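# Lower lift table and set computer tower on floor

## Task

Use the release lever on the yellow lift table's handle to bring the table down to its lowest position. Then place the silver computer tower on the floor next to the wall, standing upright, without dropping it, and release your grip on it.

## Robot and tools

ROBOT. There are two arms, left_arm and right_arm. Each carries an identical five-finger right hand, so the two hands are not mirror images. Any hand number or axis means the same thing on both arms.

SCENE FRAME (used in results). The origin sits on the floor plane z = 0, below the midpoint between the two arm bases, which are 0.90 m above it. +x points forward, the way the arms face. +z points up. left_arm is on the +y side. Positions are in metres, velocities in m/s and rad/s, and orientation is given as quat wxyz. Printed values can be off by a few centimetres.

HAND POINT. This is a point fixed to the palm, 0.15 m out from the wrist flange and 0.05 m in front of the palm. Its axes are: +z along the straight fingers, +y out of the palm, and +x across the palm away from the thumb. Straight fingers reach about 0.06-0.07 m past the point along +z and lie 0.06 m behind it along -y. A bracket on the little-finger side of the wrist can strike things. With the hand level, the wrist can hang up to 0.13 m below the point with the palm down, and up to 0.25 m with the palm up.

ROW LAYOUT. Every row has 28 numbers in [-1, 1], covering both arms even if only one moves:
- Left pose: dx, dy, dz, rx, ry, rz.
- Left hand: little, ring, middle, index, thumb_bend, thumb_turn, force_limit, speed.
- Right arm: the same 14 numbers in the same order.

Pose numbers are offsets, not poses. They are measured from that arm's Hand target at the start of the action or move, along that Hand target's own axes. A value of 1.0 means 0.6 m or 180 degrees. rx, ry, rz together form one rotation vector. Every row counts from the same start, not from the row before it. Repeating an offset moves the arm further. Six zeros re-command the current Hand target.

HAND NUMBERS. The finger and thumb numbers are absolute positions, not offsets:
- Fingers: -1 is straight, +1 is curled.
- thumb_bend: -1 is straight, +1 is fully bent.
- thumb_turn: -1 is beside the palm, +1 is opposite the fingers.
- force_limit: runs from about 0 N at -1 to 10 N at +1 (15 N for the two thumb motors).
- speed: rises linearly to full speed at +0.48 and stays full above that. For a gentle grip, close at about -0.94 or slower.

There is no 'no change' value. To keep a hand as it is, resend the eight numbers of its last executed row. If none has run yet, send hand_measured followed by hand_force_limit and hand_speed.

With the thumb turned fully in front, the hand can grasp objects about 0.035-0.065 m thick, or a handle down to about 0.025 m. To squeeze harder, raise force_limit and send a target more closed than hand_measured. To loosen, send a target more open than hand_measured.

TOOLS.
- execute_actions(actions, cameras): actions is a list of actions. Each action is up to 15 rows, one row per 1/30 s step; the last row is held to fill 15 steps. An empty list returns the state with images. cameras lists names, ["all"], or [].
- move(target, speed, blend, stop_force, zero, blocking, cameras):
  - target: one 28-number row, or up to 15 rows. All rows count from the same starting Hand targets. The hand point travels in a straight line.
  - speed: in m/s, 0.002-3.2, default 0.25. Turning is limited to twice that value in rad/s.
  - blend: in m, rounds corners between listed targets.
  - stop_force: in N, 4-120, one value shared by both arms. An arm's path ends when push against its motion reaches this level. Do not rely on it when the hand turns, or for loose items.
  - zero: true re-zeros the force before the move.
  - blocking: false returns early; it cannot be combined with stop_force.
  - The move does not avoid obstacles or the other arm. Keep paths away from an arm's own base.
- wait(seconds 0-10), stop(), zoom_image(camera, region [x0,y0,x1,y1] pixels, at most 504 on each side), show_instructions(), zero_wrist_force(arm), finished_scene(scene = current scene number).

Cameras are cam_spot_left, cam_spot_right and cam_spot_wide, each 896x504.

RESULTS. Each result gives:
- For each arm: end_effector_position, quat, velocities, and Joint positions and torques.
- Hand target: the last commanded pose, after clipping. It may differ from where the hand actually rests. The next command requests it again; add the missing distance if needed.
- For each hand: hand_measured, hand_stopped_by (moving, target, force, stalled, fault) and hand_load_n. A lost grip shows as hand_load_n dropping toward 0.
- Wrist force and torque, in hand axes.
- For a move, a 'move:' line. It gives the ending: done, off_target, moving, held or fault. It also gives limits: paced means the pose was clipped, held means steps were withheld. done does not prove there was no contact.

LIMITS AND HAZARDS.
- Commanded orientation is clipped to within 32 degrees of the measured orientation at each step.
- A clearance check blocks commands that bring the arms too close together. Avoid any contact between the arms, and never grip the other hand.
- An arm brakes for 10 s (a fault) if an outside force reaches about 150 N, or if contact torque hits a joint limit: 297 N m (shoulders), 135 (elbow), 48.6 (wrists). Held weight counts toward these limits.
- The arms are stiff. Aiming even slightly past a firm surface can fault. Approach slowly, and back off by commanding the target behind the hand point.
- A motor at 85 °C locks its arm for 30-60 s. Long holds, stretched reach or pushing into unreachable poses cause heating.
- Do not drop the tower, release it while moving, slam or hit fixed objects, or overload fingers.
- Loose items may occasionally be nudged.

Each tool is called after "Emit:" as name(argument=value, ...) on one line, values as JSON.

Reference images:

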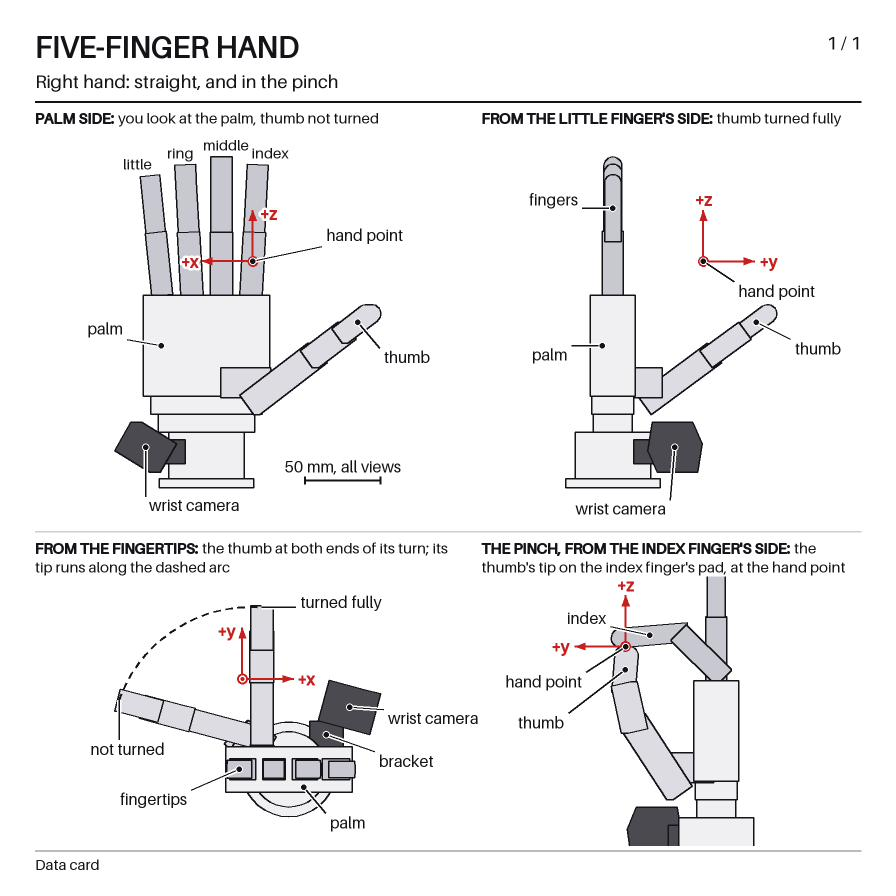

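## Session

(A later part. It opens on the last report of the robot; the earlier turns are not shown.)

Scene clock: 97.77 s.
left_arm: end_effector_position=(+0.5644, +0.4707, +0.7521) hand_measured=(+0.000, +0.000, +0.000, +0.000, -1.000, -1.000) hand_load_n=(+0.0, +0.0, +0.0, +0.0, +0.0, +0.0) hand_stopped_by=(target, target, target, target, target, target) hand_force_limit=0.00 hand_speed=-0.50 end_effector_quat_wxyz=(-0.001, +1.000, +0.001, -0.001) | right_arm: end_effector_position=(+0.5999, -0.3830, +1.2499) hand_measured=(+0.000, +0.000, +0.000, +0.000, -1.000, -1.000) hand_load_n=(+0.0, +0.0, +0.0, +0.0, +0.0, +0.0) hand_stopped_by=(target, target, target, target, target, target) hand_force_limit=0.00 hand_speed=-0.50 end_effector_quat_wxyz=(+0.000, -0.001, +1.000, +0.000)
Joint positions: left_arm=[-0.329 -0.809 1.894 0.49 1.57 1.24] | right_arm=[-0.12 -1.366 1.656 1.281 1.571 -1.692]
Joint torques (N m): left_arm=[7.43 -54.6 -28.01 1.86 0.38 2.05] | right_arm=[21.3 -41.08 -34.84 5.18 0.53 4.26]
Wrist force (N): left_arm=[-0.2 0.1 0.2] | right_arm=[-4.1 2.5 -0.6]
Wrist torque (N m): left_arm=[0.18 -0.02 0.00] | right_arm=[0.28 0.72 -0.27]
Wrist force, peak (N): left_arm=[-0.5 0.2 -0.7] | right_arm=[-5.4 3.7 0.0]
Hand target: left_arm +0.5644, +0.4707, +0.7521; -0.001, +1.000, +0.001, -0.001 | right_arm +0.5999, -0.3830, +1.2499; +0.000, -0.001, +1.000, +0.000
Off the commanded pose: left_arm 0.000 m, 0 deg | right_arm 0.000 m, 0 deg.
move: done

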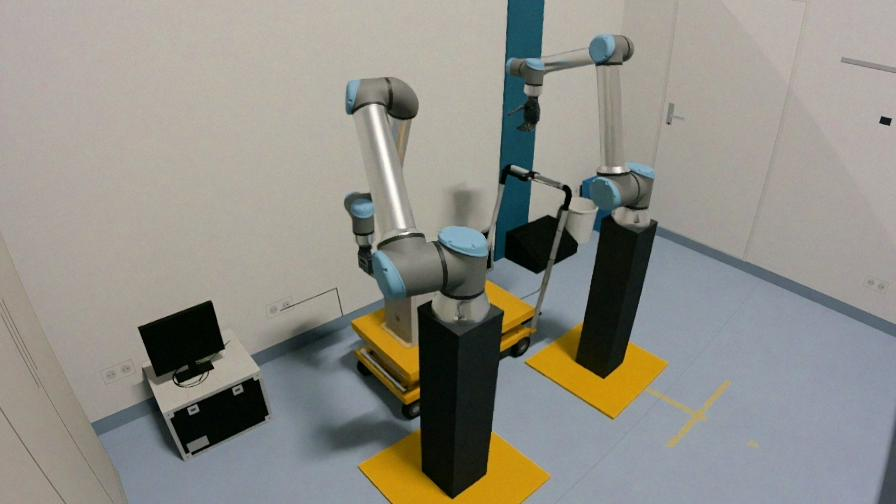

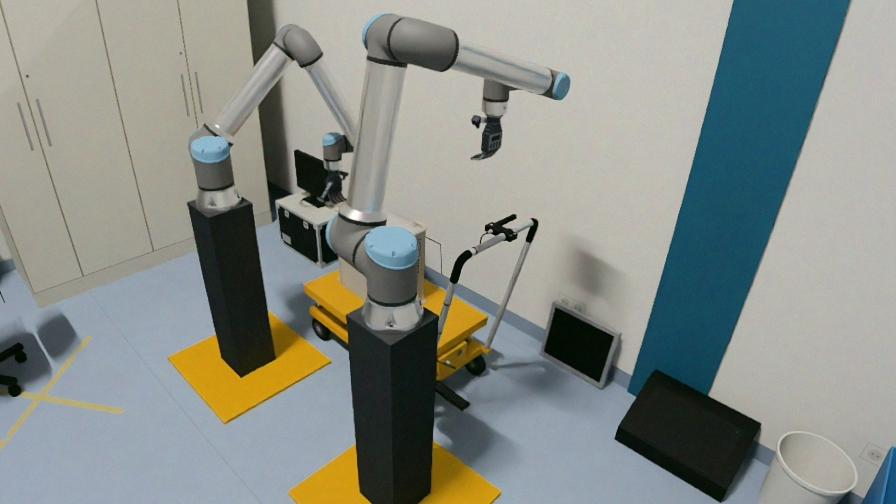

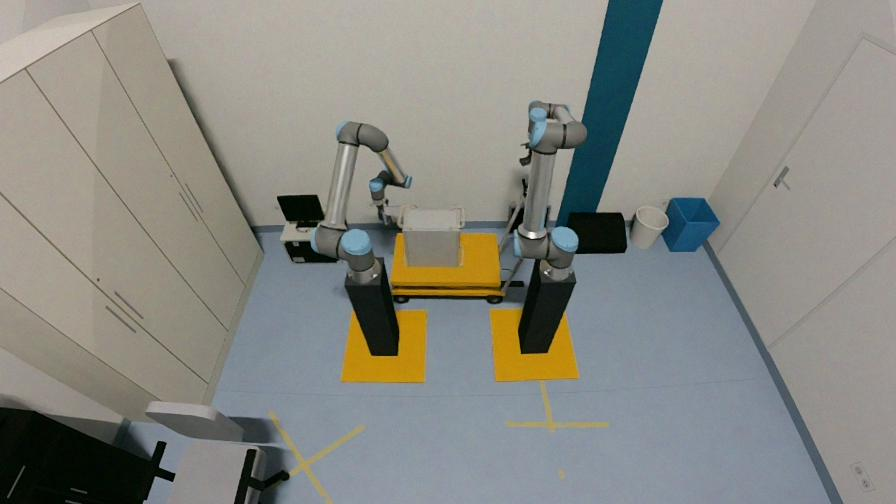

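Emit:
move(target=[[0,0,0,0,0,0,0,0,0,0,-1,-1,0,-0.5,-0.067,0.422,0.35,0,0,0,0,0,0,0,-1,-1,0,-0.5],[0,0,0,0,0,0,0,0,0,0,-1,-1,0,-0.5,-0.067,0.422,0.83,0,0,0,0,0,0,0,-1,-1,0,-0.5]], speed=0.35, blend=[0.05,0], cameras=["all"])

Emit:
move(target=[0,0.161,0,0,0,0,0,0,0,0,-1,-1,0,-0.5,0,0,0,0,0,0,0,0,0,0,-1,-1,0,-0.5], speed=0.03, stop_force=6)

Scene clock: 101.10 s.
left_arm: end_effector_position=(+0.5644, +0.4707, +0.7521) hand_measured=(+0.000, +0.000, +0.000, +0.000, -1.000, -1.000) hand_load_n=(+0.0, +0.0, +0.0, +0.0, +0.0, +0.0) hand_stopped_by=(target, target, target, target, target, target) hand_force_limit=0.00 hand_speed=-0.50 end_effector_quat_wxyz=(-0.001, +1.000, +0.001, -0.001) | right_arm: end_effector_position=(+0.6395, -0.1298, +0.7520) hand_measured=(+0.000, +0.000, +0.000, +0.000, -1.000, -1.000) hand_load_n=(+0.0, +0.0, +0.0, +0.0, +0.0, +0.0) hand_stopped_by=(target, target, target, target, target, target) hand_force_limit=0.00 hand_speed=-0.50 end_effector_quat_wxyz=(+0.000, -0.001, +1.000, +0.000)
Joint positions: left_arm=[-0.329 -0.809 1.894 0.49 1.57 1.24] | right_arm=[0.285 -0.707 1.642 0.637 1.571 -1.287]
Joint torques (N m): left_arm=[6.98 -56.14 -28.52 1.8 0.14 1.93] | right_arm=[18.38 -74.19 -24.56 0.94 -2.07 3.62]
Wrist force (N): left_arm=[-0.2 0.0 -0.1] | right_arm=[-4.4 2.3 0.2]
Wrist torque (N m): left_arm=[0.18 -0.02 0.00] | right_arm=[0.20 0.73 -0.29]
Wrist force, peak (N): left_arm=[-0.5 0.5 -0.2] | right_arm=[-4.6 3.4 -0.7]
Hand target: left_arm +0.5644, +0.4707, +0.7521; -0.001, +1.000, +0.001, -0.001 | right_arm +0.6395, -0.1298, +0.7518; +0.000, -0.001, +1.000, +0.000
Off the commanded pose: left_arm 0.000 m, 0 deg | right_arm 0.000 m, 0 deg.
move: done

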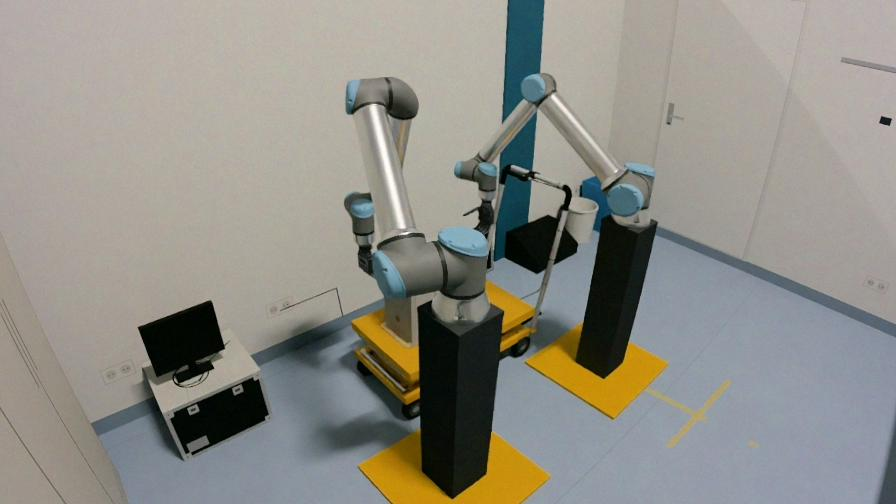

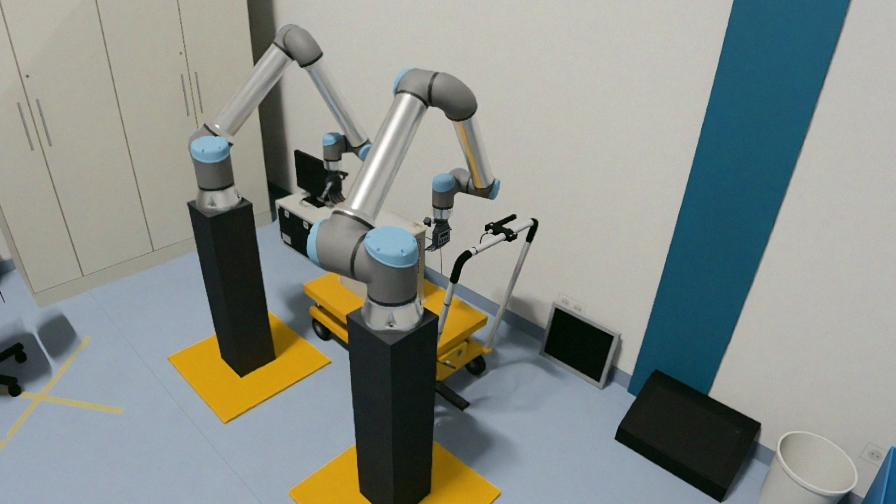

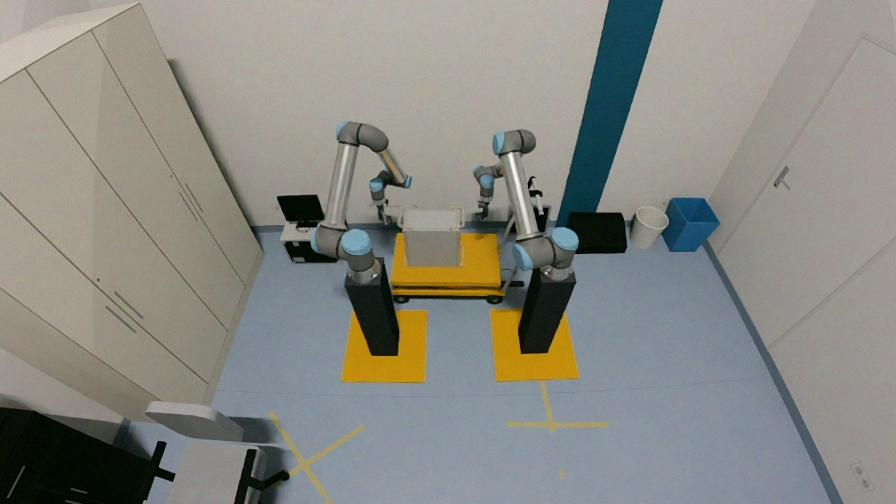

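Scene clock: 105.13 s.
left_arm: end_effector_position=(+0.5645, +0.3880, +0.7519) hand_measured=(+0.000, +0.000, +0.000, +0.000, -1.000, -1.000) hand_load_n=(+0.0, +0.0, +0.0, +0.0, +0.0, +0.0) hand_stopped_by=(target, target, target, target, target, target) hand_force_limit=0.00 hand_speed=-0.50 end_effector_quat_wxyz=(-0.001, +1.000, +0.001, -0.001) | right_arm: end_effector_position=(+0.6395, -0.1298, +0.7518) hand_measured=(+0.000, +0.000, +0.000, +0.000, -1.000, -1.000) hand_load_n=(+0.0, +0.0, +0.0, +0.0, +0.0, +0.0) hand_stopped_by=(target, target, target, target, target, target) hand_force_limit=0.00 hand_speed=-0.50 end_effector_quat_wxyz=(+0.000, -0.001, +1.000, +0.000)
Joint positions: left_arm=[-0.462 -0.802 1.875 0.501 1.57 1.107] | right_arm=[0.285 -0.707 1.642 0.637 1.571 -1.287]
Joint torques (N m): left_arm=[7.99 -94.23 -6.95 2.5 4.61 1.93] | right_arm=[18.19 -68.62 -24.87 0.85 -1.95 3.52]
Wrist force (N): left_arm=[-0.2 -3.7 -1.7] | right_arm=[-4.3 2.3 0.0]
Wrist torque (N m): left_arm=[0.28 0.01 -0.22] | right_arm=[0.21 0.73 -0.29]
Wrist force, peak (N): left_arm=[2.1 -26.5 -9.4] | right_arm=[-4.6 2.4 -0.2]
Hand target: left_arm +0.5645, +0.3880, +0.7519; -0.001, +1.000, +0.001, -0.001 (not the last commanded pose) | right_arm +0.6395, -0.1298, +0.7518; +0.000, -0.001, +1.000, +0.000
Off the commanded pose: left_arm 0.014 m, 0 deg | right_arm 0.000 m, 0 deg.
move: contact (left_arm)

Emit:
move(target=[[0,-0.08,0,0,0,0,0.7,0.7,0.7,0.7,-1,-1,0,-0.5,0,0,0,0,0,0,0.7,0.7,0.7,0.7,-1,-1,0,-0.5],[0,-0.08,0.12,0,0,0,0.7,0.7,0.7,0.7,-1,-1,0,-0.5,0,0,0.12,0,0,0,0.7,0.7,0.7,0.7,-1,-1,0,-0.5],[0,-0.025,0.098,0,0,0,0.7,0.7,0.7,0.7,-1,-1,0,-0.5,0,0.06,0.12,0,0,0,0.7,0.7,0.7,0.7,-1,-1,0,-0.5]], speed=0.12, blend=[0.01,0.01,0], cameras=["cam_spot_right","cam_spot_wide"])

Emit:
zoom_image(camera="cam_spot_right", region=[300, 120, 480, 300])

Emit:
zoom_image(camera="cam_spot_wide", region=[370, 170, 510, 290])

Scene clock: 114.47 s.
left_arm: end_effector_position=(+0.5643, +0.4033, +0.6931) hand_measured=(+0.226, +0.224, +0.040, +0.224, -1.000, -1.000) hand_load_n=(+0.0, +0.0, +0.0, +0.0, +0.0, +0.0) hand_stopped_by=(force, force, force, force, target, target) hand_force_limit=0.00 hand_speed=-0.50 end_effector_quat_wxyz=(-0.001, +1.000, +0.001, -0.001) | right_arm: end_effector_position=(+0.6394, -0.0940, +0.6798) hand_measured=(+0.700, +0.700, +0.700, +0.700, -1.000, -1.000) hand_load_n=(+0.0, +0.0, +0.0, +0.0, +0.0, +0.0) hand_stopped_by=(target, target, target, target, target, target) hand_force_limit=0.00 hand_speed=-0.50 end_effector_quat_wxyz=(+0.000, -0.001, +1.000, +0.000)
Joint positions: left_arm=[-0.439 -0.714 1.864 0.423 1.57 1.131] | right_arm=[0.334 -0.592 1.576 0.588 1.571 -1.238]
Joint torques (N m): left_arm=[-9.47 -98.62 -24.75 6.63 -2.68 -2.65] | right_arm=[15.59 -77.03 -22.51 5.89 2.01 4.24]
Wrist force (N): left_arm=[-0.3 0.0 0.1] | right_arm=[-4.3 2.5 0.0]
Wrist torque (N m): left_arm=[0.17 0.01 -0.01] | right_arm=[0.23 0.72 -0.29]
Wrist force, peak (N): left_arm=[0.0 21.1 24.6] | right_arm=[-4.7 2.7 0.0]
Hand target: left_arm +0.5643, +0.4032, +0.6932; -0.001, +1.000, +0.001, -0.001 | right_arm +0.6395, -0.0938, +0.6798; +0.000, -0.001, +1.000, +0.000
Off the commanded pose: left_arm 0.000 m, 0 deg | right_arm 0.000 m, 0 deg.
move: done; blend cut to 0 m at target 1
Images, in order (width x height): cam_spot_right 896x504, cam_spot_wide 896x504.

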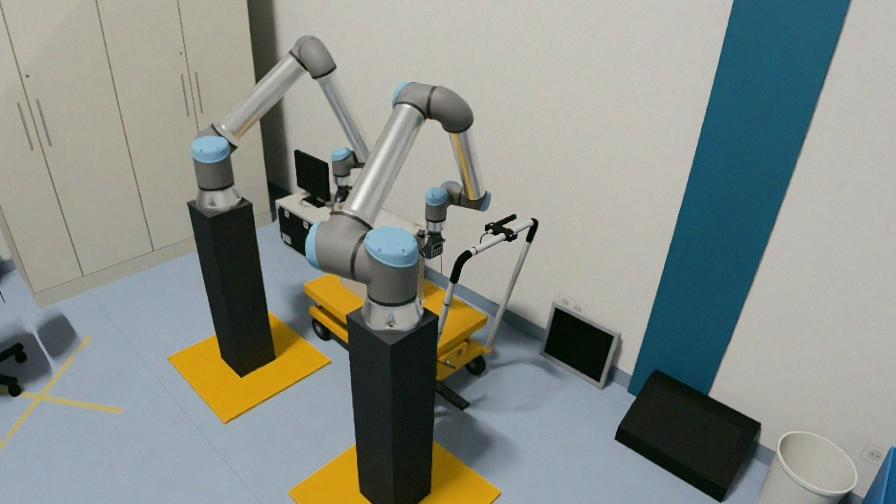

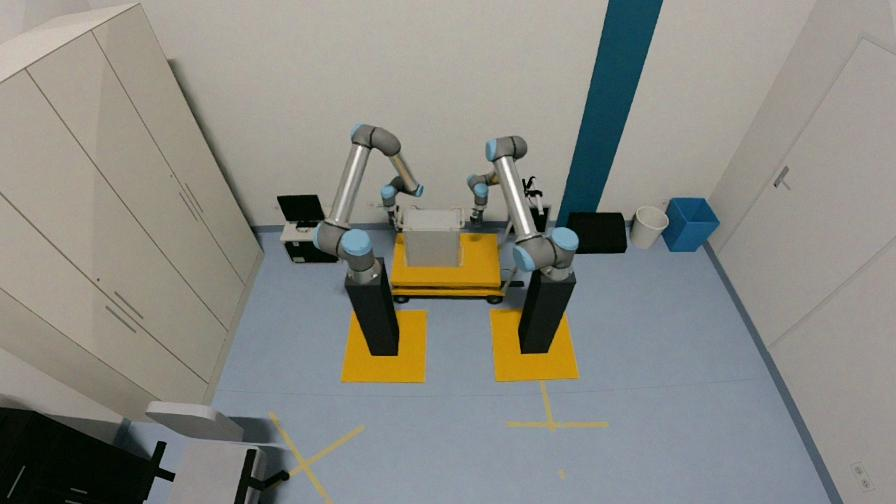

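Scaled by 2.800 from the camera's 896x504 image, which has a finer 1280x720 frame.

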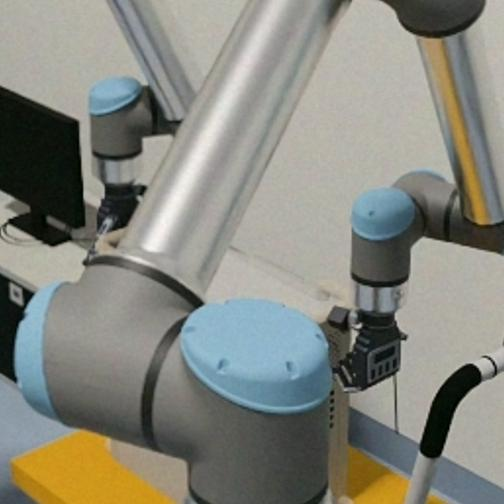

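Scaled by 3.600 from the camera's 896x504 image, which has a finer 1280x720 frame.

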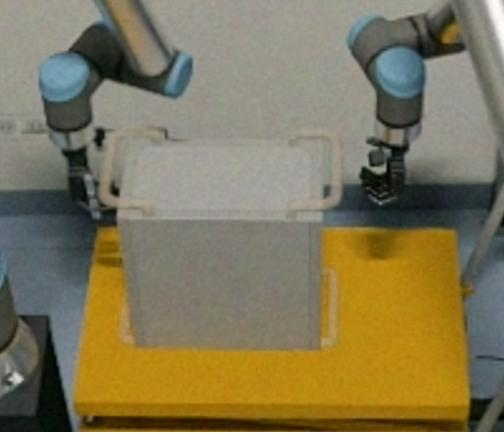

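Emit:
move(target=[-0.027,0,0,0,0,0,0.72,0.72,0.72,0.72,-1,-1,0,-0.5,-0.021,0.0667,-0.022,0,0,0,0.7,0.7,0.7,0.7,-1,-1,0,-0.5], speed=0.1)

Emit:
move(target=[0,0.0667,-0.0667,0,0,0,0.72,0.72,0.72,0.72,-1,-1,0,-0.5,0,0,0,0,0,0,0.7,0.7,0.7,0.7,-1,-1,0,-0.5], speed=0.03, stop_force=6, cameras=["cam_spot_left","cam_spot_wide"])

Scene clock: 116.50 s.
left_arm: end_effector_position=(+0.5482, +0.4031, +0.6932) hand_measured=(+0.720, +0.720, +0.720, +0.720, -1.000, -1.000) hand_load_n=(+0.0, +0.0, +0.0, +0.0, +0.0, +0.0) hand_stopped_by=(target, target, target, target, target, target) hand_force_limit=0.00 hand_speed=-0.50 end_effector_quat_wxyz=(-0.001, +1.000, +0.001, -0.001) | right_arm: end_effector_position=(+0.6520, -0.0539, +0.6930) hand_measured=(+0.700, +0.700, +0.700, +0.700, -1.000, -1.000) hand_load_n=(+0.0, +0.0, +0.0, +0.0, +0.0, +0.0) hand_stopped_by=(target, target, target, target, target, target) hand_force_limit=0.00 hand_speed=-0.50 end_effector_quat_wxyz=(+0.000, -0.001, +1.000, +0.000)
Joint positions: left_arm=[-0.451 -0.725 1.899 0.4 1.57 1.118] | right_arm=[0.38 -0.578 1.5 0.649 1.571 -1.192]
Joint torques (N m): left_arm=[-9.4 -95.49 -0.68 1.96 1.69 -2.55] | right_arm=[19.2 -73.01 -24.25 4.8 1.44 3.54]
Wrist force (N): left_arm=[-0.3 0.3 -0.2] | right_arm=[-4.4 2.1 -0.2]
Wrist torque (N m): left_arm=[0.24 0.02 -0.01] | right_arm=[0.19 0.76 -0.30]
Wrist force, peak (N): left_arm=[-0.8 0.5 0.2] | right_arm=[-4.9 2.9 -0.4]
Hand target: left_arm +0.5481, +0.4031, +0.6932; -0.001, +1.000, +0.001, -0.001 | right_arm +0.6520, -0.0538, +0.6930; +0.000, -0.001, +1.000, +0.000
Off the commanded pose: left_arm 0.000 m, 0 deg | right_arm 0.000 m, 0 deg.
move: done

Scene clock: 118.17 s.
left_arm: end_effector_position=(+0.5482, +0.3967, +0.6996) hand_measured=(+0.720, +0.720, +0.720, +0.720, -1.000, -1.000) hand_load_n=(+0.0, +0.0, +0.0, +0.0, +0.0, +0.5) hand_stopped_by=(target, target, target, target, target, target) hand_force_limit=0.00 hand_speed=-0.50 end_effector_quat_wxyz=(-0.001, +1.000, +0.001, -0.001) | right_arm: end_effector_position=(+0.6520, -0.0538, +0.6930) hand_measured=(+0.700, +0.700, +0.700, +0.700, -1.000, -1.000) hand_load_n=(+0.0, +0.0, +0.0, +0.0, +0.0, +0.0) hand_stopped_by=(target, target, target, target, target, target) hand_force_limit=0.00 hand_speed=-0.50 end_effector_quat_wxyz=(+0.000, -0.001, +1.000, +0.000)
Joint positions: left_arm=[-0.461 -0.735 1.899 0.41 1.57 1.108] | right_arm=[0.38 -0.578 1.5 0.65 1.571 -1.192]
Joint torques (N m): left_arm=[7.09 -56.87 -27.76 1.24 3.35 1.65] | right_arm=[20.44 -80.57 -26.16 5.09 2.47 3.69]
Wrist force (N): left_arm=[-2.1 -4.2 -1.4] | right_arm=[-4.2 2.4 0.1]
Wrist torque (N m): left_arm=[-0.07 0.07 -0.02] | right_arm=[0.23 0.71 -0.28]
Wrist force, peak (N): left_arm=[-2.6 -17.9 5.4] | right_arm=[-4.6 2.5 -0.1]
Hand target: left_arm +0.5482, +0.3967, +0.6996; -0.001, +1.000, +0.001, -0.001 (not the last commanded pose) | right_arm +0.6520, -0.0538, +0.6930; +0.000, -0.001, +1.000, +0.000
Off the commanded pose: left_arm 0.048 m, 0 deg | right_arm 0.000 m, 0 deg.
move: contact (left_arm)
Images, in order (width x height): cam_spot_left 896x504, cam_spot_wide 896x504.

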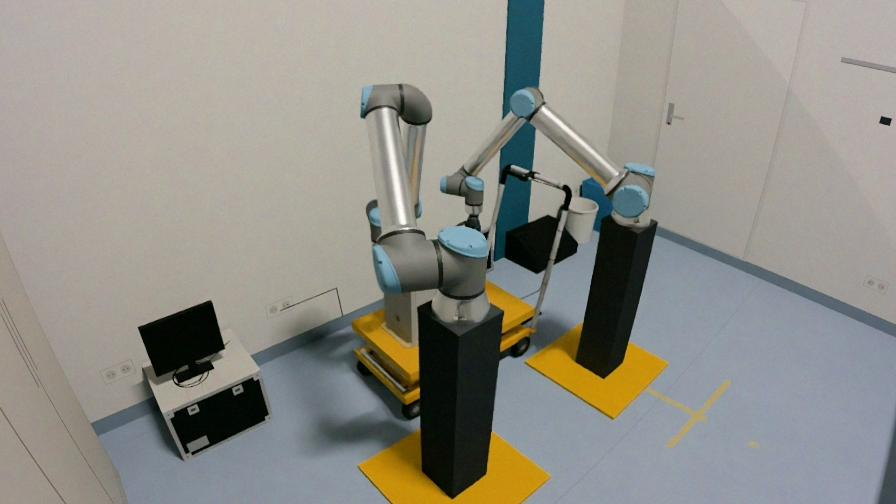

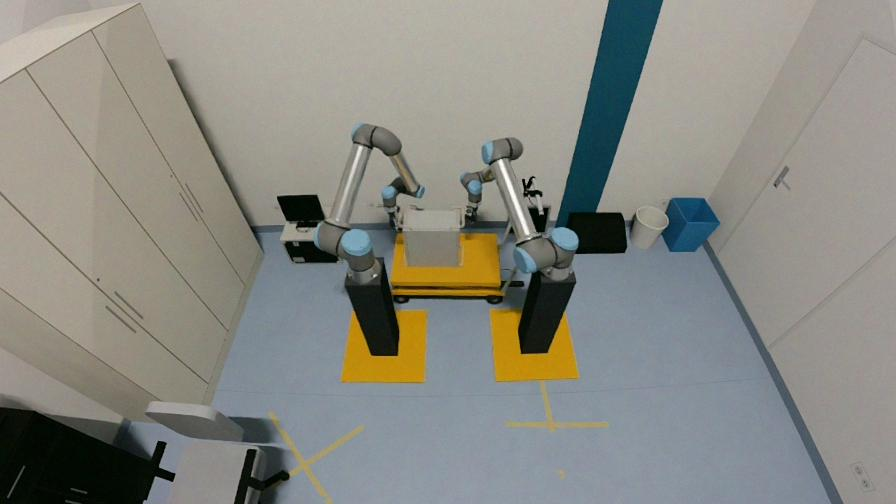

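Emit:
move(target=[[0,-0.08,0,0,0,0,0.35,0.35,0.35,0.35,-1,-1,0,-0.5,0,-0.092,-0.012,-0.1667,0,0,0.35,0.35,0.35,0.35,-1,-1,0,-0.5],[0,-0.1055,0,-0.1667,0,0,0.35,0.35,0.35,0.35,-1,-1,0,-0.5,0,-0.092,-0.012,-0.1667,0,0,0.35,0.35,0.35,0.35,-1,-1,0,-0.5]], speed=0.25, cameras=["all"])

Scene clock: 123.10 s.
left_arm: end_effector_position=(+0.5481, +0.4600, +0.6997) hand_measured=(+0.350, +0.350, +0.350, +0.350, -1.000, -1.000) hand_load_n=(+0.0, +0.0, +0.0, +0.5, +0.0, +0.0) hand_stopped_by=(target, target, target, target, target, target) hand_force_limit=0.00 hand_speed=-0.50 end_effector_quat_wxyz=(+0.258, +0.966, +0.001, -0.001) | right_arm: end_effector_position=(+0.6521, -0.1090, +0.7002) hand_measured=(+0.350, +0.350, +0.350, +0.350, -1.000, -1.000) hand_load_n=(+0.0, +0.0, +0.0, +0.0, +0.0, +0.0) hand_stopped_by=(target, target, target, target, target, target) hand_force_limit=0.00 hand_speed=-0.50 end_effector_quat_wxyz=(+0.000, -0.001, +0.966, +0.259)
Joint positions: left_arm=[-0.138 -0.646 1.876 0.263 2.087 1.41] | right_arm=[0.128 -0.587 1.689 0.397 1.052 -1.425]
Joint torques (N m): left_arm=[12.24 -58.68 -22.65 6.04 4.56 1.91] | right_arm=[-33.36 -72.94 -6.91 1.41 -3.16 -4.14]
Wrist force (N): left_arm=[-0.4 0.1 -0.3] | right_arm=[-3.9 3.1 0.2]
Wrist torque (N m): left_arm=[0.30 0.02 -0.22] | right_arm=[0.18 0.68 0.01]
Wrist force, peak (N): left_arm=[-2.0 -4.6 -1.6] | right_arm=[-4.5 3.0 0.0]
Hand target: left_arm +0.5481, +0.4600, +0.6997; +0.258, +0.966, +0.001, -0.001 | right_arm +0.6521, -0.1090, +0.7002; +0.000, -0.001, +0.966, +0.259
Off the commanded pose: left_arm 0.000 m, 0 deg | right_arm 0.000 m, 0 deg.
move: done

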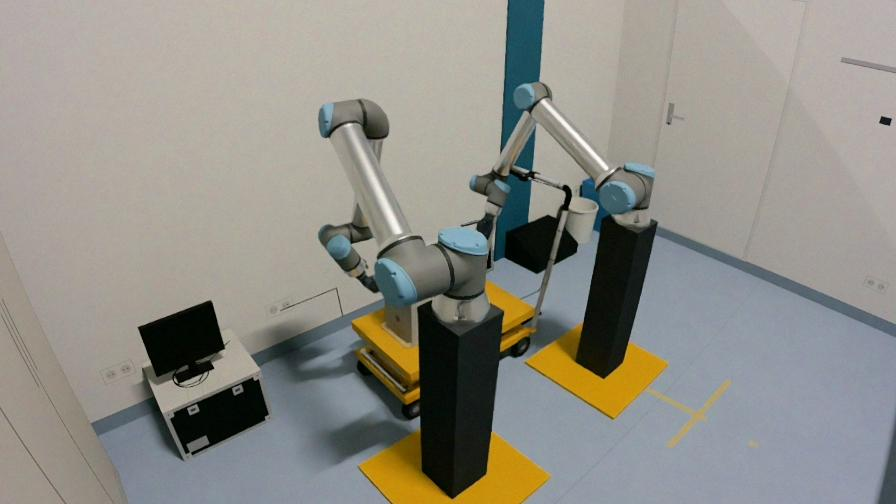

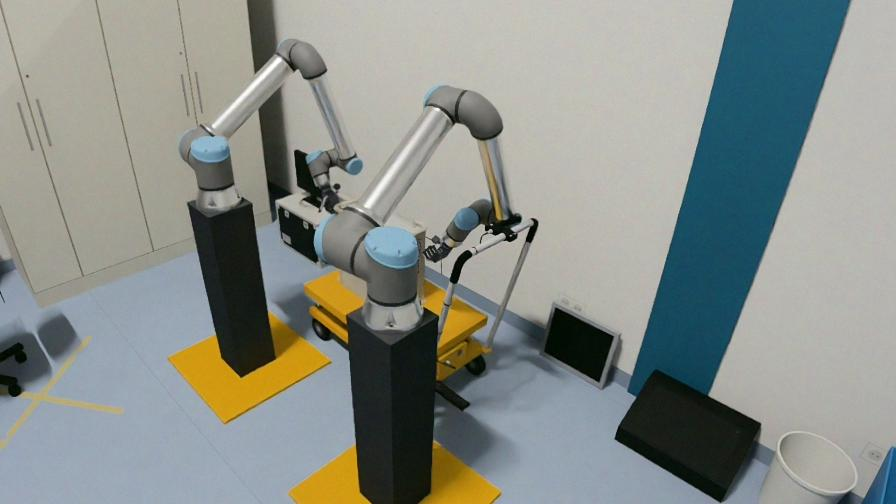

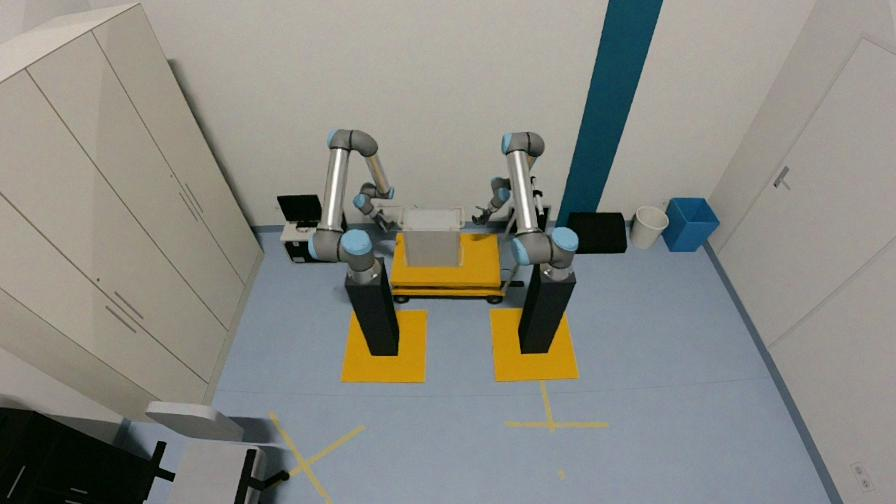

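Emit:
move(target=[0,0.0948,0.0151,0,0,0,0.35,0.35,0.35,0.35,-1,-1,0,-0.5,0,0.0948,0.0151,0,0,0,0.35,0.35,0.35,0.35,-1,-1,0,-0.5], speed=0.08)

Emit:
move(target=[0,0.0966,-0.0259,0,0,0,0.35,0.35,0.35,0.35,-1,-1,0,-0.5,0,0.0966,-0.0259,0,0,0,0.35,0.35,0.35,0.35,-1,-1,0,-0.5], speed=0.025, stop_force=6, cameras=["cam_spot_right","cam_spot_wide"])

Emit:
zoom_image(camera="cam_spot_wide", region=[370, 170, 510, 290])

Emit:
zoom_image(camera="cam_spot_right", region=[300, 120, 480, 300])

Scene clock: 124.63 s.
left_arm: end_effector_position=(+0.5482, +0.4063, +0.7201) hand_measured=(+0.350, +0.350, +0.350, +0.350, -1.000, -1.000) hand_load_n=(+0.0, +0.0, +0.5, +0.0, +0.0, +0.0) hand_stopped_by=(target, target, target, target, target, target) hand_force_limit=0.00 hand_speed=-0.50 end_effector_quat_wxyz=(+0.258, +0.966, +0.001, -0.001) | right_arm: end_effector_position=(+0.6520, -0.0553, +0.7208) hand_measured=(+0.350, +0.350, +0.350, +0.350, -1.000, -1.000) hand_load_n=(+0.0, +0.0, +0.0, +0.0, +0.0, +0.0) hand_stopped_by=(target, target, target, target, target, target) hand_force_limit=0.00 hand_speed=-0.50 end_effector_quat_wxyz=(+0.000, -0.001, +0.966, +0.259)
Joint positions: left_arm=[-0.233 -0.693 1.903 0.23 2.077 1.302] | right_arm=[0.208 -0.607 1.65 0.41 1.059 -1.333]
Joint torques (N m): left_arm=[-10.77 -100.75 0.14 1.46 -2.57 -2.22] | right_arm=[19.89 -91.48 -21.19 4.99 2.44 3.32]
Wrist force (N): left_arm=[-0.8 -0.3 -0.1] | right_arm=[-3.9 2.8 0.3]
Wrist torque (N m): left_arm=[0.24 0.06 -0.10] | right_arm=[0.16 0.67 -0.23]
Wrist force, peak (N): left_arm=[-0.6 -1.1 -0.6] | right_arm=[-4.0 3.8 0.2]
Hand target: left_arm +0.5482, +0.4062, +0.7202; +0.258, +0.966, +0.001, -0.001 | right_arm +0.6520, -0.0552, +0.7208; +0.000, -0.001, +0.966, +0.259
Off the commanded pose: left_arm 0.000 m, 0 deg | right_arm 0.000 m, 0 deg.
move: done

Scene clock: 128.17 s.
left_arm: end_effector_position=(+0.5484, +0.3656, +0.7607) hand_measured=(+0.350, +0.350, +0.350, +0.350, -1.000, -1.000) hand_load_n=(+0.0, +0.0, +0.0, +0.0, +0.0, +0.0) hand_stopped_by=(target, target, target, target, target, target) hand_force_limit=0.00 hand_speed=-0.50 end_effector_quat_wxyz=(+0.258, +0.966, +0.001, -0.001) | right_arm: end_effector_position=(+0.6520, -0.0379, +0.7382) hand_measured=(+0.350, +0.350, +0.350, +0.350, -1.000, -1.000) hand_load_n=(+0.0, +0.0, +4.5, +0.0, +0.0, +0.0) hand_stopped_by=(target, target, target, target, target, target) hand_force_limit=0.00 hand_speed=-0.50 end_effector_quat_wxyz=(+0.000, -0.001, +0.966, +0.259)
Joint positions: left_arm=[-0.304 -0.767 1.924 0.245 2.067 1.222] | right_arm=[0.233 -0.627 1.64 0.427 1.063 -1.305]
Joint torques (N m): left_arm=[6.56 -57.58 -27.43 1.45 4.61 1.76] | right_arm=[-12.06 -77.67 -13.39 1.03 -3.11 -3.81]
Wrist force (N): left_arm=[-0.2 -5.0 -2.2] | right_arm=[-3.9 5.6 4.2]
Wrist torque (N m): left_arm=[0.20 -0.02 -0.11] | right_arm=[0.30 0.60 0.05]
Wrist force, peak (N): left_arm=[1.2 -24.5 2.1] | right_arm=[-3.9 6.3 5.5]
Hand target: left_arm +0.5484, +0.3656, +0.7607; +0.258, +0.966, +0.001, -0.001 (not the last commanded pose) | right_arm +0.6520, -0.0379, +0.7382; +0.000, -0.001, +0.966, +0.259 (not the last commanded pose)
Off the commanded pose: left_arm 0.003 m, 0 deg | right_arm 0.035 m, 0 deg.
move: contact (left_arm, right_arm)
Images, in order (width x height): cam_spot_right 896x504, cam_spot_wide 896x504.

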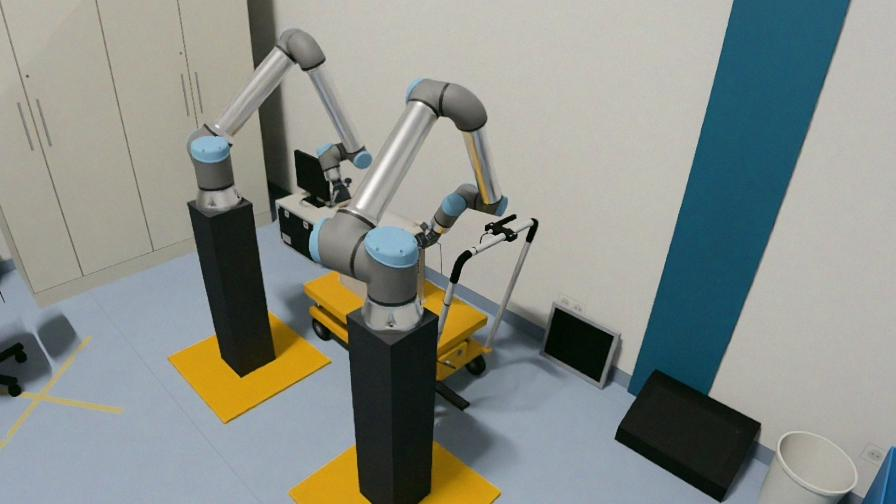

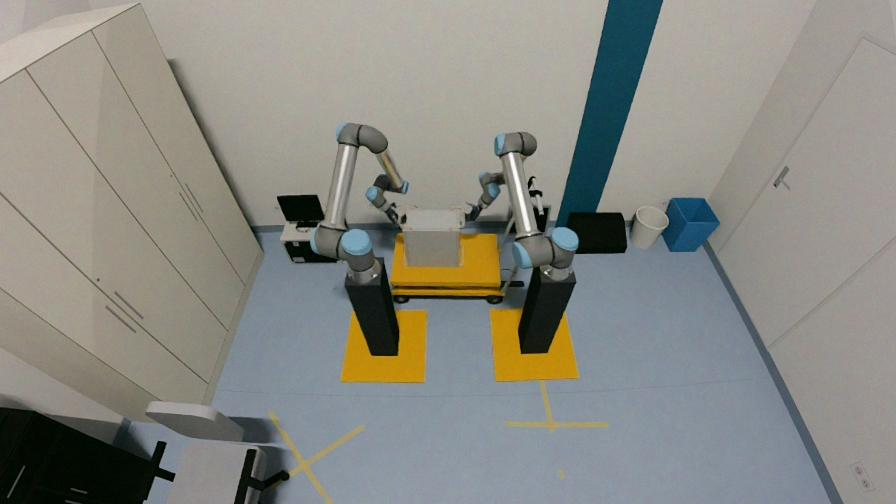

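Scaled by 3.600 from the camera's 896x504 image, which has a finer 1280x720 frame.

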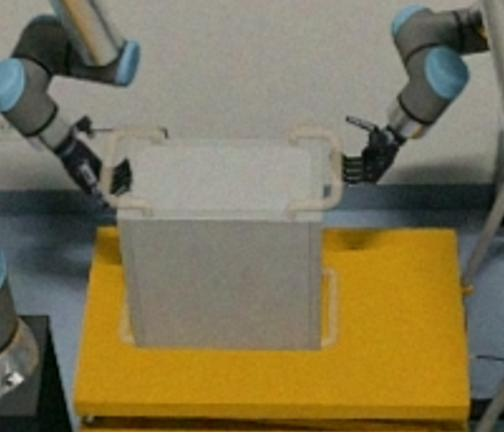

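Scaled by 2.800 from the camera's 896x504 image, which has a finer 1280x720 frame.

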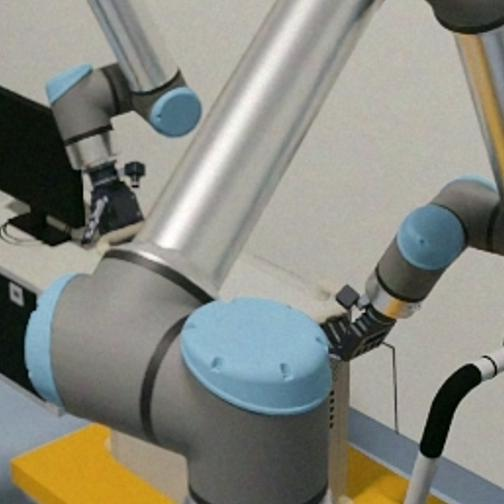

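Emit:
move(target=[0,-0.003,0,0,0,0,0.35,0.35,0.35,0.35,-1,-1,0,-0.5,0,-0.014,0.0124,0,0,0,0.35,0.35,0.35,0.35,-1,-1,0,-0.5], speed=0.03)

Emit:
move(target=[0,0,0,0,0,0,0.35,0.35,0.35,0.35,-1,-1,0,-0.5,0,0.0725,-0.0194,0,0,0,0.35,0.35,0.35,0.35,-1,-1,0,-0.5], speed=0.025, stop_force=6)

Scene clock: 129.50 s.
left_arm: end_effector_position=(+0.5484, +0.3671, +0.7598) hand_measured=(+0.350, +0.350, +0.350, +0.350, -1.000, -1.000) hand_load_n=(+0.0, +0.0, +0.5, +0.0, +0.0, +0.0) hand_stopped_by=(target, target, target, target, target, target) hand_force_limit=0.00 hand_speed=-0.50 end_effector_quat_wxyz=(+0.258, +0.966, +0.001, -0.001) | right_arm: end_effector_position=(+0.6520, -0.0414, +0.7277) hand_measured=(+0.350, +0.350, +0.350, +0.350, -1.000, -1.000) hand_load_n=(+0.0, +0.0, +0.0, +0.0, +0.0, +0.0) hand_stopped_by=(target, target, target, target, target, target) hand_force_limit=0.00 hand_speed=-0.50 end_effector_quat_wxyz=(+0.000, -0.001, +0.966, +0.259)
Joint positions: left_arm=[-0.301 -0.765 1.924 0.245 2.067 1.225] | right_arm=[0.228 -0.613 1.639 0.416 1.062 -1.311]
Joint torques (N m): left_arm=[7.69 -55.21 -25.38 5.7 4.63 1.57] | right_arm=[-15.1 -76.7 -22.31 1.01 -3.41 -3.63]
Wrist force (N): left_arm=[-0.6 -0.2 -0.6] | right_arm=[-4.3 3.0 0.2]
Wrist torque (N m): left_arm=[0.29 0.07 -0.24] | right_arm=[0.19 0.75 -0.03]
Wrist force, peak (N): left_arm=[-0.5 -5.0 -2.6] | right_arm=[-4.0 5.6 5.0]
Hand target: left_arm +0.5484, +0.3672, +0.7598; +0.258, +0.966, +0.001, -0.001 | right_arm +0.6520, -0.0414, +0.7275; +0.000, -0.001, +0.966, +0.259
Off the commanded pose: left_arm 0.000 m, 0 deg | right_arm 0.000 m, 0 deg.
move: done

Scene clock: 132.27 s.
left_arm: end_effector_position=(+0.5484, +0.3672, +0.7598) hand_measured=(+0.350, +0.350, +0.350, +0.350, -1.000, -1.000) hand_load_n=(+0.0, +0.0, +0.0, +0.0, +0.0, +0.0) hand_stopped_by=(target, target, target, target, target, target) hand_force_limit=0.00 hand_speed=-0.50 end_effector_quat_wxyz=(+0.258, +0.966, +0.001, -0.001) | right_arm: end_effector_position=(+0.6520, -0.0096, +0.7593) hand_measured=(+0.350, +0.350, +0.350, +0.350, -1.000, -1.000) hand_load_n=(-0.5, +0.0, +0.0, +0.0, +0.0, +0.0) hand_stopped_by=(target, target, target, target, target, target) hand_force_limit=0.00 hand_speed=-0.50 end_effector_quat_wxyz=(+0.000, -0.001, +0.966, +0.259)
Joint positions: left_arm=[-0.301 -0.765 1.924 0.245 2.067 1.225] | right_arm=[0.273 -0.647 1.616 0.449 1.068 -1.26]
Joint torques (N m): left_arm=[10.11 -55.49 -25.76 6.18 4.35 2.02] | right_arm=[20.31 -89.48 -23.52 5.5 1.67 4.12]
Wrist force (N): left_arm=[-0.1 -0.1 -0.3] | right_arm=[-4.2 2.8 0.0]
Wrist torque (N m): left_arm=[0.28 -0.01 -0.21] | right_arm=[0.16 0.73 -0.25]
Wrist force, peak (N): left_arm=[-0.4 -0.5 -0.7] | right_arm=[-4.5 3.4 0.1]
Hand target: left_arm +0.5484, +0.3672, +0.7598; +0.258, +0.966, +0.001, -0.001 | right_arm +0.6520, -0.0096, +0.7593; +0.000, -0.001, +0.966, +0.259
Off the commanded pose: left_arm 0.000 m, 0 deg | right_arm 0.000 m, 0 deg.
move: done

Emit:
move(target=[0,0,0,0,0,0,1,1,1,1,-1,-1,0,-0.8,0,0,0,0,0,0,1,1,1,1,-1,-1,0,-0.8], cameras=["cam_spot_wide"])

Emit:
zoom_image(camera="cam_spot_wide", region=[370, 170, 510, 290])

Scene clock: 134.30 s.
left_arm: end_effector_position=(+0.5484, +0.3672, +0.7597) hand_measured=(+0.642, +0.662, +0.698, +0.716, -1.000, -1.000) hand_load_n=(+4.5, +4.5, +9.5, +5.0, +0.0, +0.0) hand_stopped_by=(force, force, force, force, target, target) hand_force_limit=0.00 hand_speed=-0.80 end_effector_quat_wxyz=(+0.258, +0.966, +0.001, -0.001) | right_arm: end_effector_position=(+0.6519, -0.0095, +0.7593) hand_measured=(+0.420, +0.438, +0.458, +0.476, -1.000, -1.000) hand_load_n=(+5.0, +6.0, +5.0, +6.0, +0.0, +0.0) hand_stopped_by=(force, force, force, force, target, target) hand_force_limit=0.00 hand_speed=-0.80 end_effector_quat_wxyz=(+0.000, -0.001, +0.966, +0.259)
Joint positions: left_arm=[-0.301 -0.765 1.924 0.245 2.067 1.225] | right_arm=[0.273 -0.647 1.616 0.449 1.068 -1.26]
Joint torques (N m): left_arm=[8.69 -85.2 -23.49 7.83 3.94 1.85] | right_arm=[-17.6 -108.46 -24.34 4.91 -3.77 3.46]
Wrist force (N): left_arm=[1.8 1.3 46.1] | right_arm=[-6.3 7.2 39.2]
Wrist torque (N m): left_arm=[-1.11 -1.07 -0.03] | right_arm=[-0.50 -0.41 -0.17]
Wrist force, peak (N): left_arm=[1.9 1.3 46.9] | right_arm=[-6.4 2.4 42.3]
Hand target: left_arm +0.5484, +0.3672, +0.7598; +0.258, +0.966, +0.001, -0.001 | right_arm +0.6520, -0.0096, +0.7593; +0.000, -0.001, +0.966, +0.259
Off the commanded pose: left_arm 0.000 m, 0 deg | right_arm 0.000 m, 0 deg.
move: done
Images, in order (width x height): cam_spot_wide 896x504.

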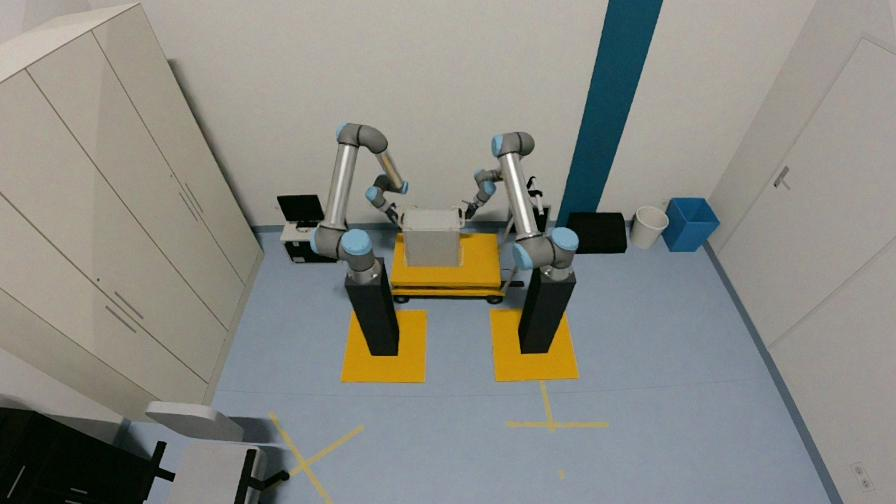

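Scaled by 3.600 from the camera's 896x504 image, which has a finer 1280x720 frame.

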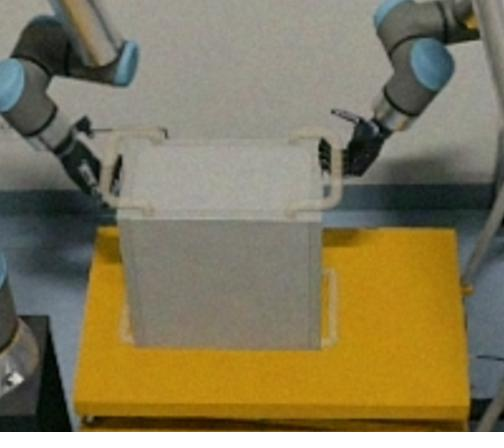

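Emit:
move(target=[0,0.0167,-0.0289,0,0,0,1,1,1,1,-1,-1,0,-0.8,0,0.0167,-0.0289,0,0,0,1,1,1,1,-1,-1,0,-0.8], speed=0.03, cameras=["cam_spot_wide"])

Emit:
zoom_image(camera="cam_spot_wide", region=[370, 170, 510, 290])

Scene clock: 135.53 s.
left_arm: end_effector_position=(+0.5484, +0.3671, +0.7797) hand_measured=(+0.644, +0.662, +0.698, +0.716, -1.000, -1.000) hand_load_n=(+5.5, +5.0, +12.0, +11.0, +0.0, +0.0) hand_stopped_by=(force, force, force, force, target, target) hand_force_limit=0.00 hand_speed=-0.80 end_effector_quat_wxyz=(+0.258, +0.966, +0.001, -0.001) | right_arm: end_effector_position=(+0.6520, -0.0096, +0.7792) hand_measured=(+0.420, +0.438, +0.456, +0.476, -1.000, -1.000) hand_load_n=(+10.0, +11.0, +9.0, +8.5, +0.0, +0.0) hand_stopped_by=(force, force, force, force, target, target) hand_force_limit=0.00 hand_speed=-0.80 end_effector_quat_wxyz=(+0.000, -0.001, +0.966, +0.259)
Joint positions: left_arm=[-0.301 -0.796 1.929 0.271 2.067 1.225] | right_arm=[0.273 -0.674 1.621 0.47 1.068 -1.26]
Joint torques (N m): left_arm=[7.16 -127.67 -5.67 15.17 3.29 -3.28] | right_arm=[-35.12 -137.25 -24.77 10.43 -3.91 3.9]
Wrist force (N): left_arm=[1.0 -7.4 73.8] | right_arm=[-0.4 -5.1 69.9]
Wrist torque (N m): left_arm=[-2.20 -1.23 0.14] | right_arm=[-1.09 -1.51 -0.26]
Wrist force, peak (N): left_arm=[2.2 -11.0 75.7] | right_arm=[-0.4 -8.6 71.1]
Hand target: left_arm +0.5484, +0.3671, +0.7798; +0.258, +0.966, +0.001, -0.001 | right_arm +0.6520, -0.0095, +0.7794; +0.000, -0.001, +0.966, +0.259
Off the commanded pose: left_arm 0.000 m, 0 deg | right_arm 0.000 m, 0 deg.
move: done
Images, in order (width x height): cam_spot_wide 896x504.

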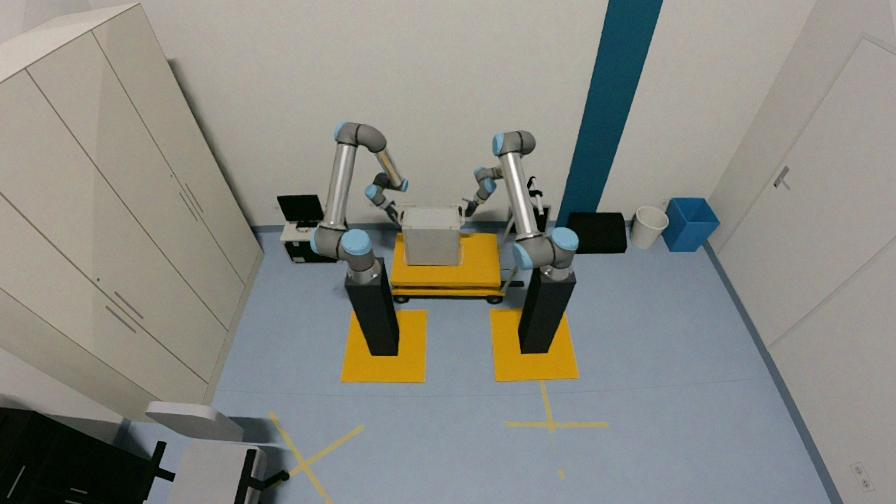

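Scaled by 3.600 from the camera's 896x504 image, which has a finer 1280x720 frame.

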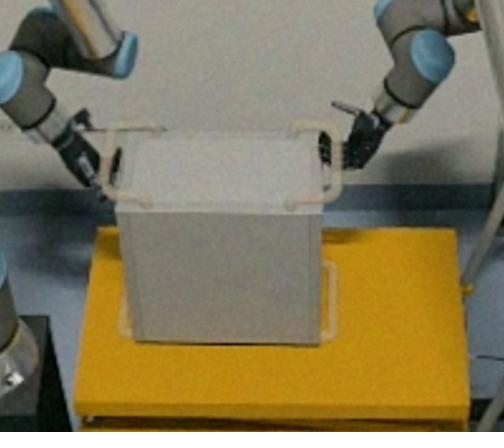

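Emit:
move(target=[0,-0.0183,0.0318,0,0,0,1,1,1,1,-1,-1,0,-0.8,0,-0.0183,0.0318,0,0,0,1,1,1,1,-1,-1,0,-0.8], speed=0.03)

Emit:
move(target=[0,0,0,0,0,0,0.35,0.35,0.35,0.35,-1,-1,0,-0.7,0,0,0,0,0,0,0.3,0.3,0.3,0.3,-1,-1,0,-0.7], speed=0.03)

Scene clock: 139.90 s.
left_arm: end_effector_position=(+0.5484, +0.3671, +0.7580) hand_measured=(+0.644, +0.662, +0.698, +0.718, -1.000, -1.000) hand_load_n=(+0.0, +0.5, +1.0, +0.0, -0.5, +0.0) hand_stopped_by=(force, force, force, force, target, target) hand_force_limit=0.00 hand_speed=-0.80 end_effector_quat_wxyz=(+0.258, +0.966, +0.001, -0.001) end_effector_velocity=(-0.001, +0.001, -0.003) end_effector_angular_velocity=(+0.001, +0.002, +0.001) | right_arm: end_effector_position=(+0.6521, -0.0095, +0.7577) hand_measured=(+0.422, +0.438, +0.458, +0.476, -1.000, -1.000) hand_load_n=(+0.5, +1.0, +0.0, +0.0, +0.0, +0.0) hand_stopped_by=(force, force, force, force, target, target) hand_force_limit=0.00 hand_speed=-0.80 end_effector_quat_wxyz=(+0.000, -0.001, +0.966, +0.259) end_effector_velocity=(-0.002, +0.000, -0.004) end_effector_angular_velocity=(+0.001, +0.004, +0.000)
Joint positions: left_arm=[-0.301 -0.762 1.923 0.243 2.067 1.225] | right_arm=[0.273 -0.645 1.615 0.447 1.068 -1.26]
Joint velocities: left_arm=[0.001 0.005 0.001 -0.003 0 0] | right_arm=[0 0.005 0.001 -0.003 -0.002 0.001]
Joint torques (N m): left_arm=[11.98 -54.36 -18.11 1.9 3.09 -0.23] | right_arm=[-12.42 -73.58 -14.78 1.27 0.3 -0.69]
Wrist force (N): left_arm=[1.0 4.2 0.2] | right_arm=[-5.4 4.8 1.5]
Wrist torque (N m): left_arm=[0.39 -0.01 -0.04] | right_arm=[0.17 0.71 -0.19]
Wrist force, peak (N): left_arm=[1.1 -7.6 74.2] | right_arm=[-3.0 -5.1 71.3]
Hand target: left_arm +0.5484, +0.3671, +0.7578; +0.258, +0.966, +0.001, -0.001 | right_arm +0.6520, -0.0095, +0.7574; +0.000, -0.001, +0.966, +0.259
Off the commanded pose: left_arm 0.000 m, 0 deg | right_arm 0.000 m, 0 deg.
move: done

Scene clock: 140.63 s.
left_arm: end_effector_position=(+0.5484, +0.3671, +0.7578) hand_measured=(+0.350, +0.350, +0.350, +0.350, -1.000, -1.000) hand_load_n=(+0.0, +0.0, +0.0, +0.0, +0.0, +0.0) hand_stopped_by=(target, target, target, target, target, target) hand_force_limit=0.00 hand_speed=-0.70 end_effector_quat_wxyz=(+0.258, +0.966, +0.001, -0.001) | right_arm: end_effector_position=(+0.6520, -0.0096, +0.7574) hand_measured=(+0.300, +0.300, +0.300, +0.300, -1.000, -1.000) hand_load_n=(+0.0, +0.0, +0.0, +0.0, +0.0, +0.0) hand_stopped_by=(target, target, target, target, target, target) hand_force_limit=0.00 hand_speed=-0.70 end_effector_quat_wxyz=(+0.000, -0.001, +0.966, +0.259)
Joint positions: left_arm=[-0.301 -0.762 1.923 0.242 2.067 1.225] | right_arm=[0.273 -0.644 1.615 0.447 1.068 -1.26]
Joint torques (N m): left_arm=[0.29 -56.48 -24.37 1.76 3.86 -0.52] | right_arm=[19.99 -74.42 -13.66 0.66 2.34 2.55]
Wrist force (N): left_arm=[-0.2 -0.2 -0.4] | right_arm=[-3.8 3.2 0.5]
Wrist torque (N m): left_arm=[0.28 -0.01 -0.20] | right_arm=[0.19 0.65 -0.21]
Wrist force, peak (N): left_arm=[0.5 3.7 0.1] | right_arm=[-4.6 3.9 0.8]
Hand target: left_arm +0.5484, +0.3671, +0.7578; +0.258, +0.966, +0.001, -0.001 | right_arm +0.6520, -0.0095, +0.7574; +0.000, -0.001, +0.966, +0.259
Off the commanded pose: left_arm 0.000 m, 0 deg | right_arm 0.000 m, 0 deg.
move: done


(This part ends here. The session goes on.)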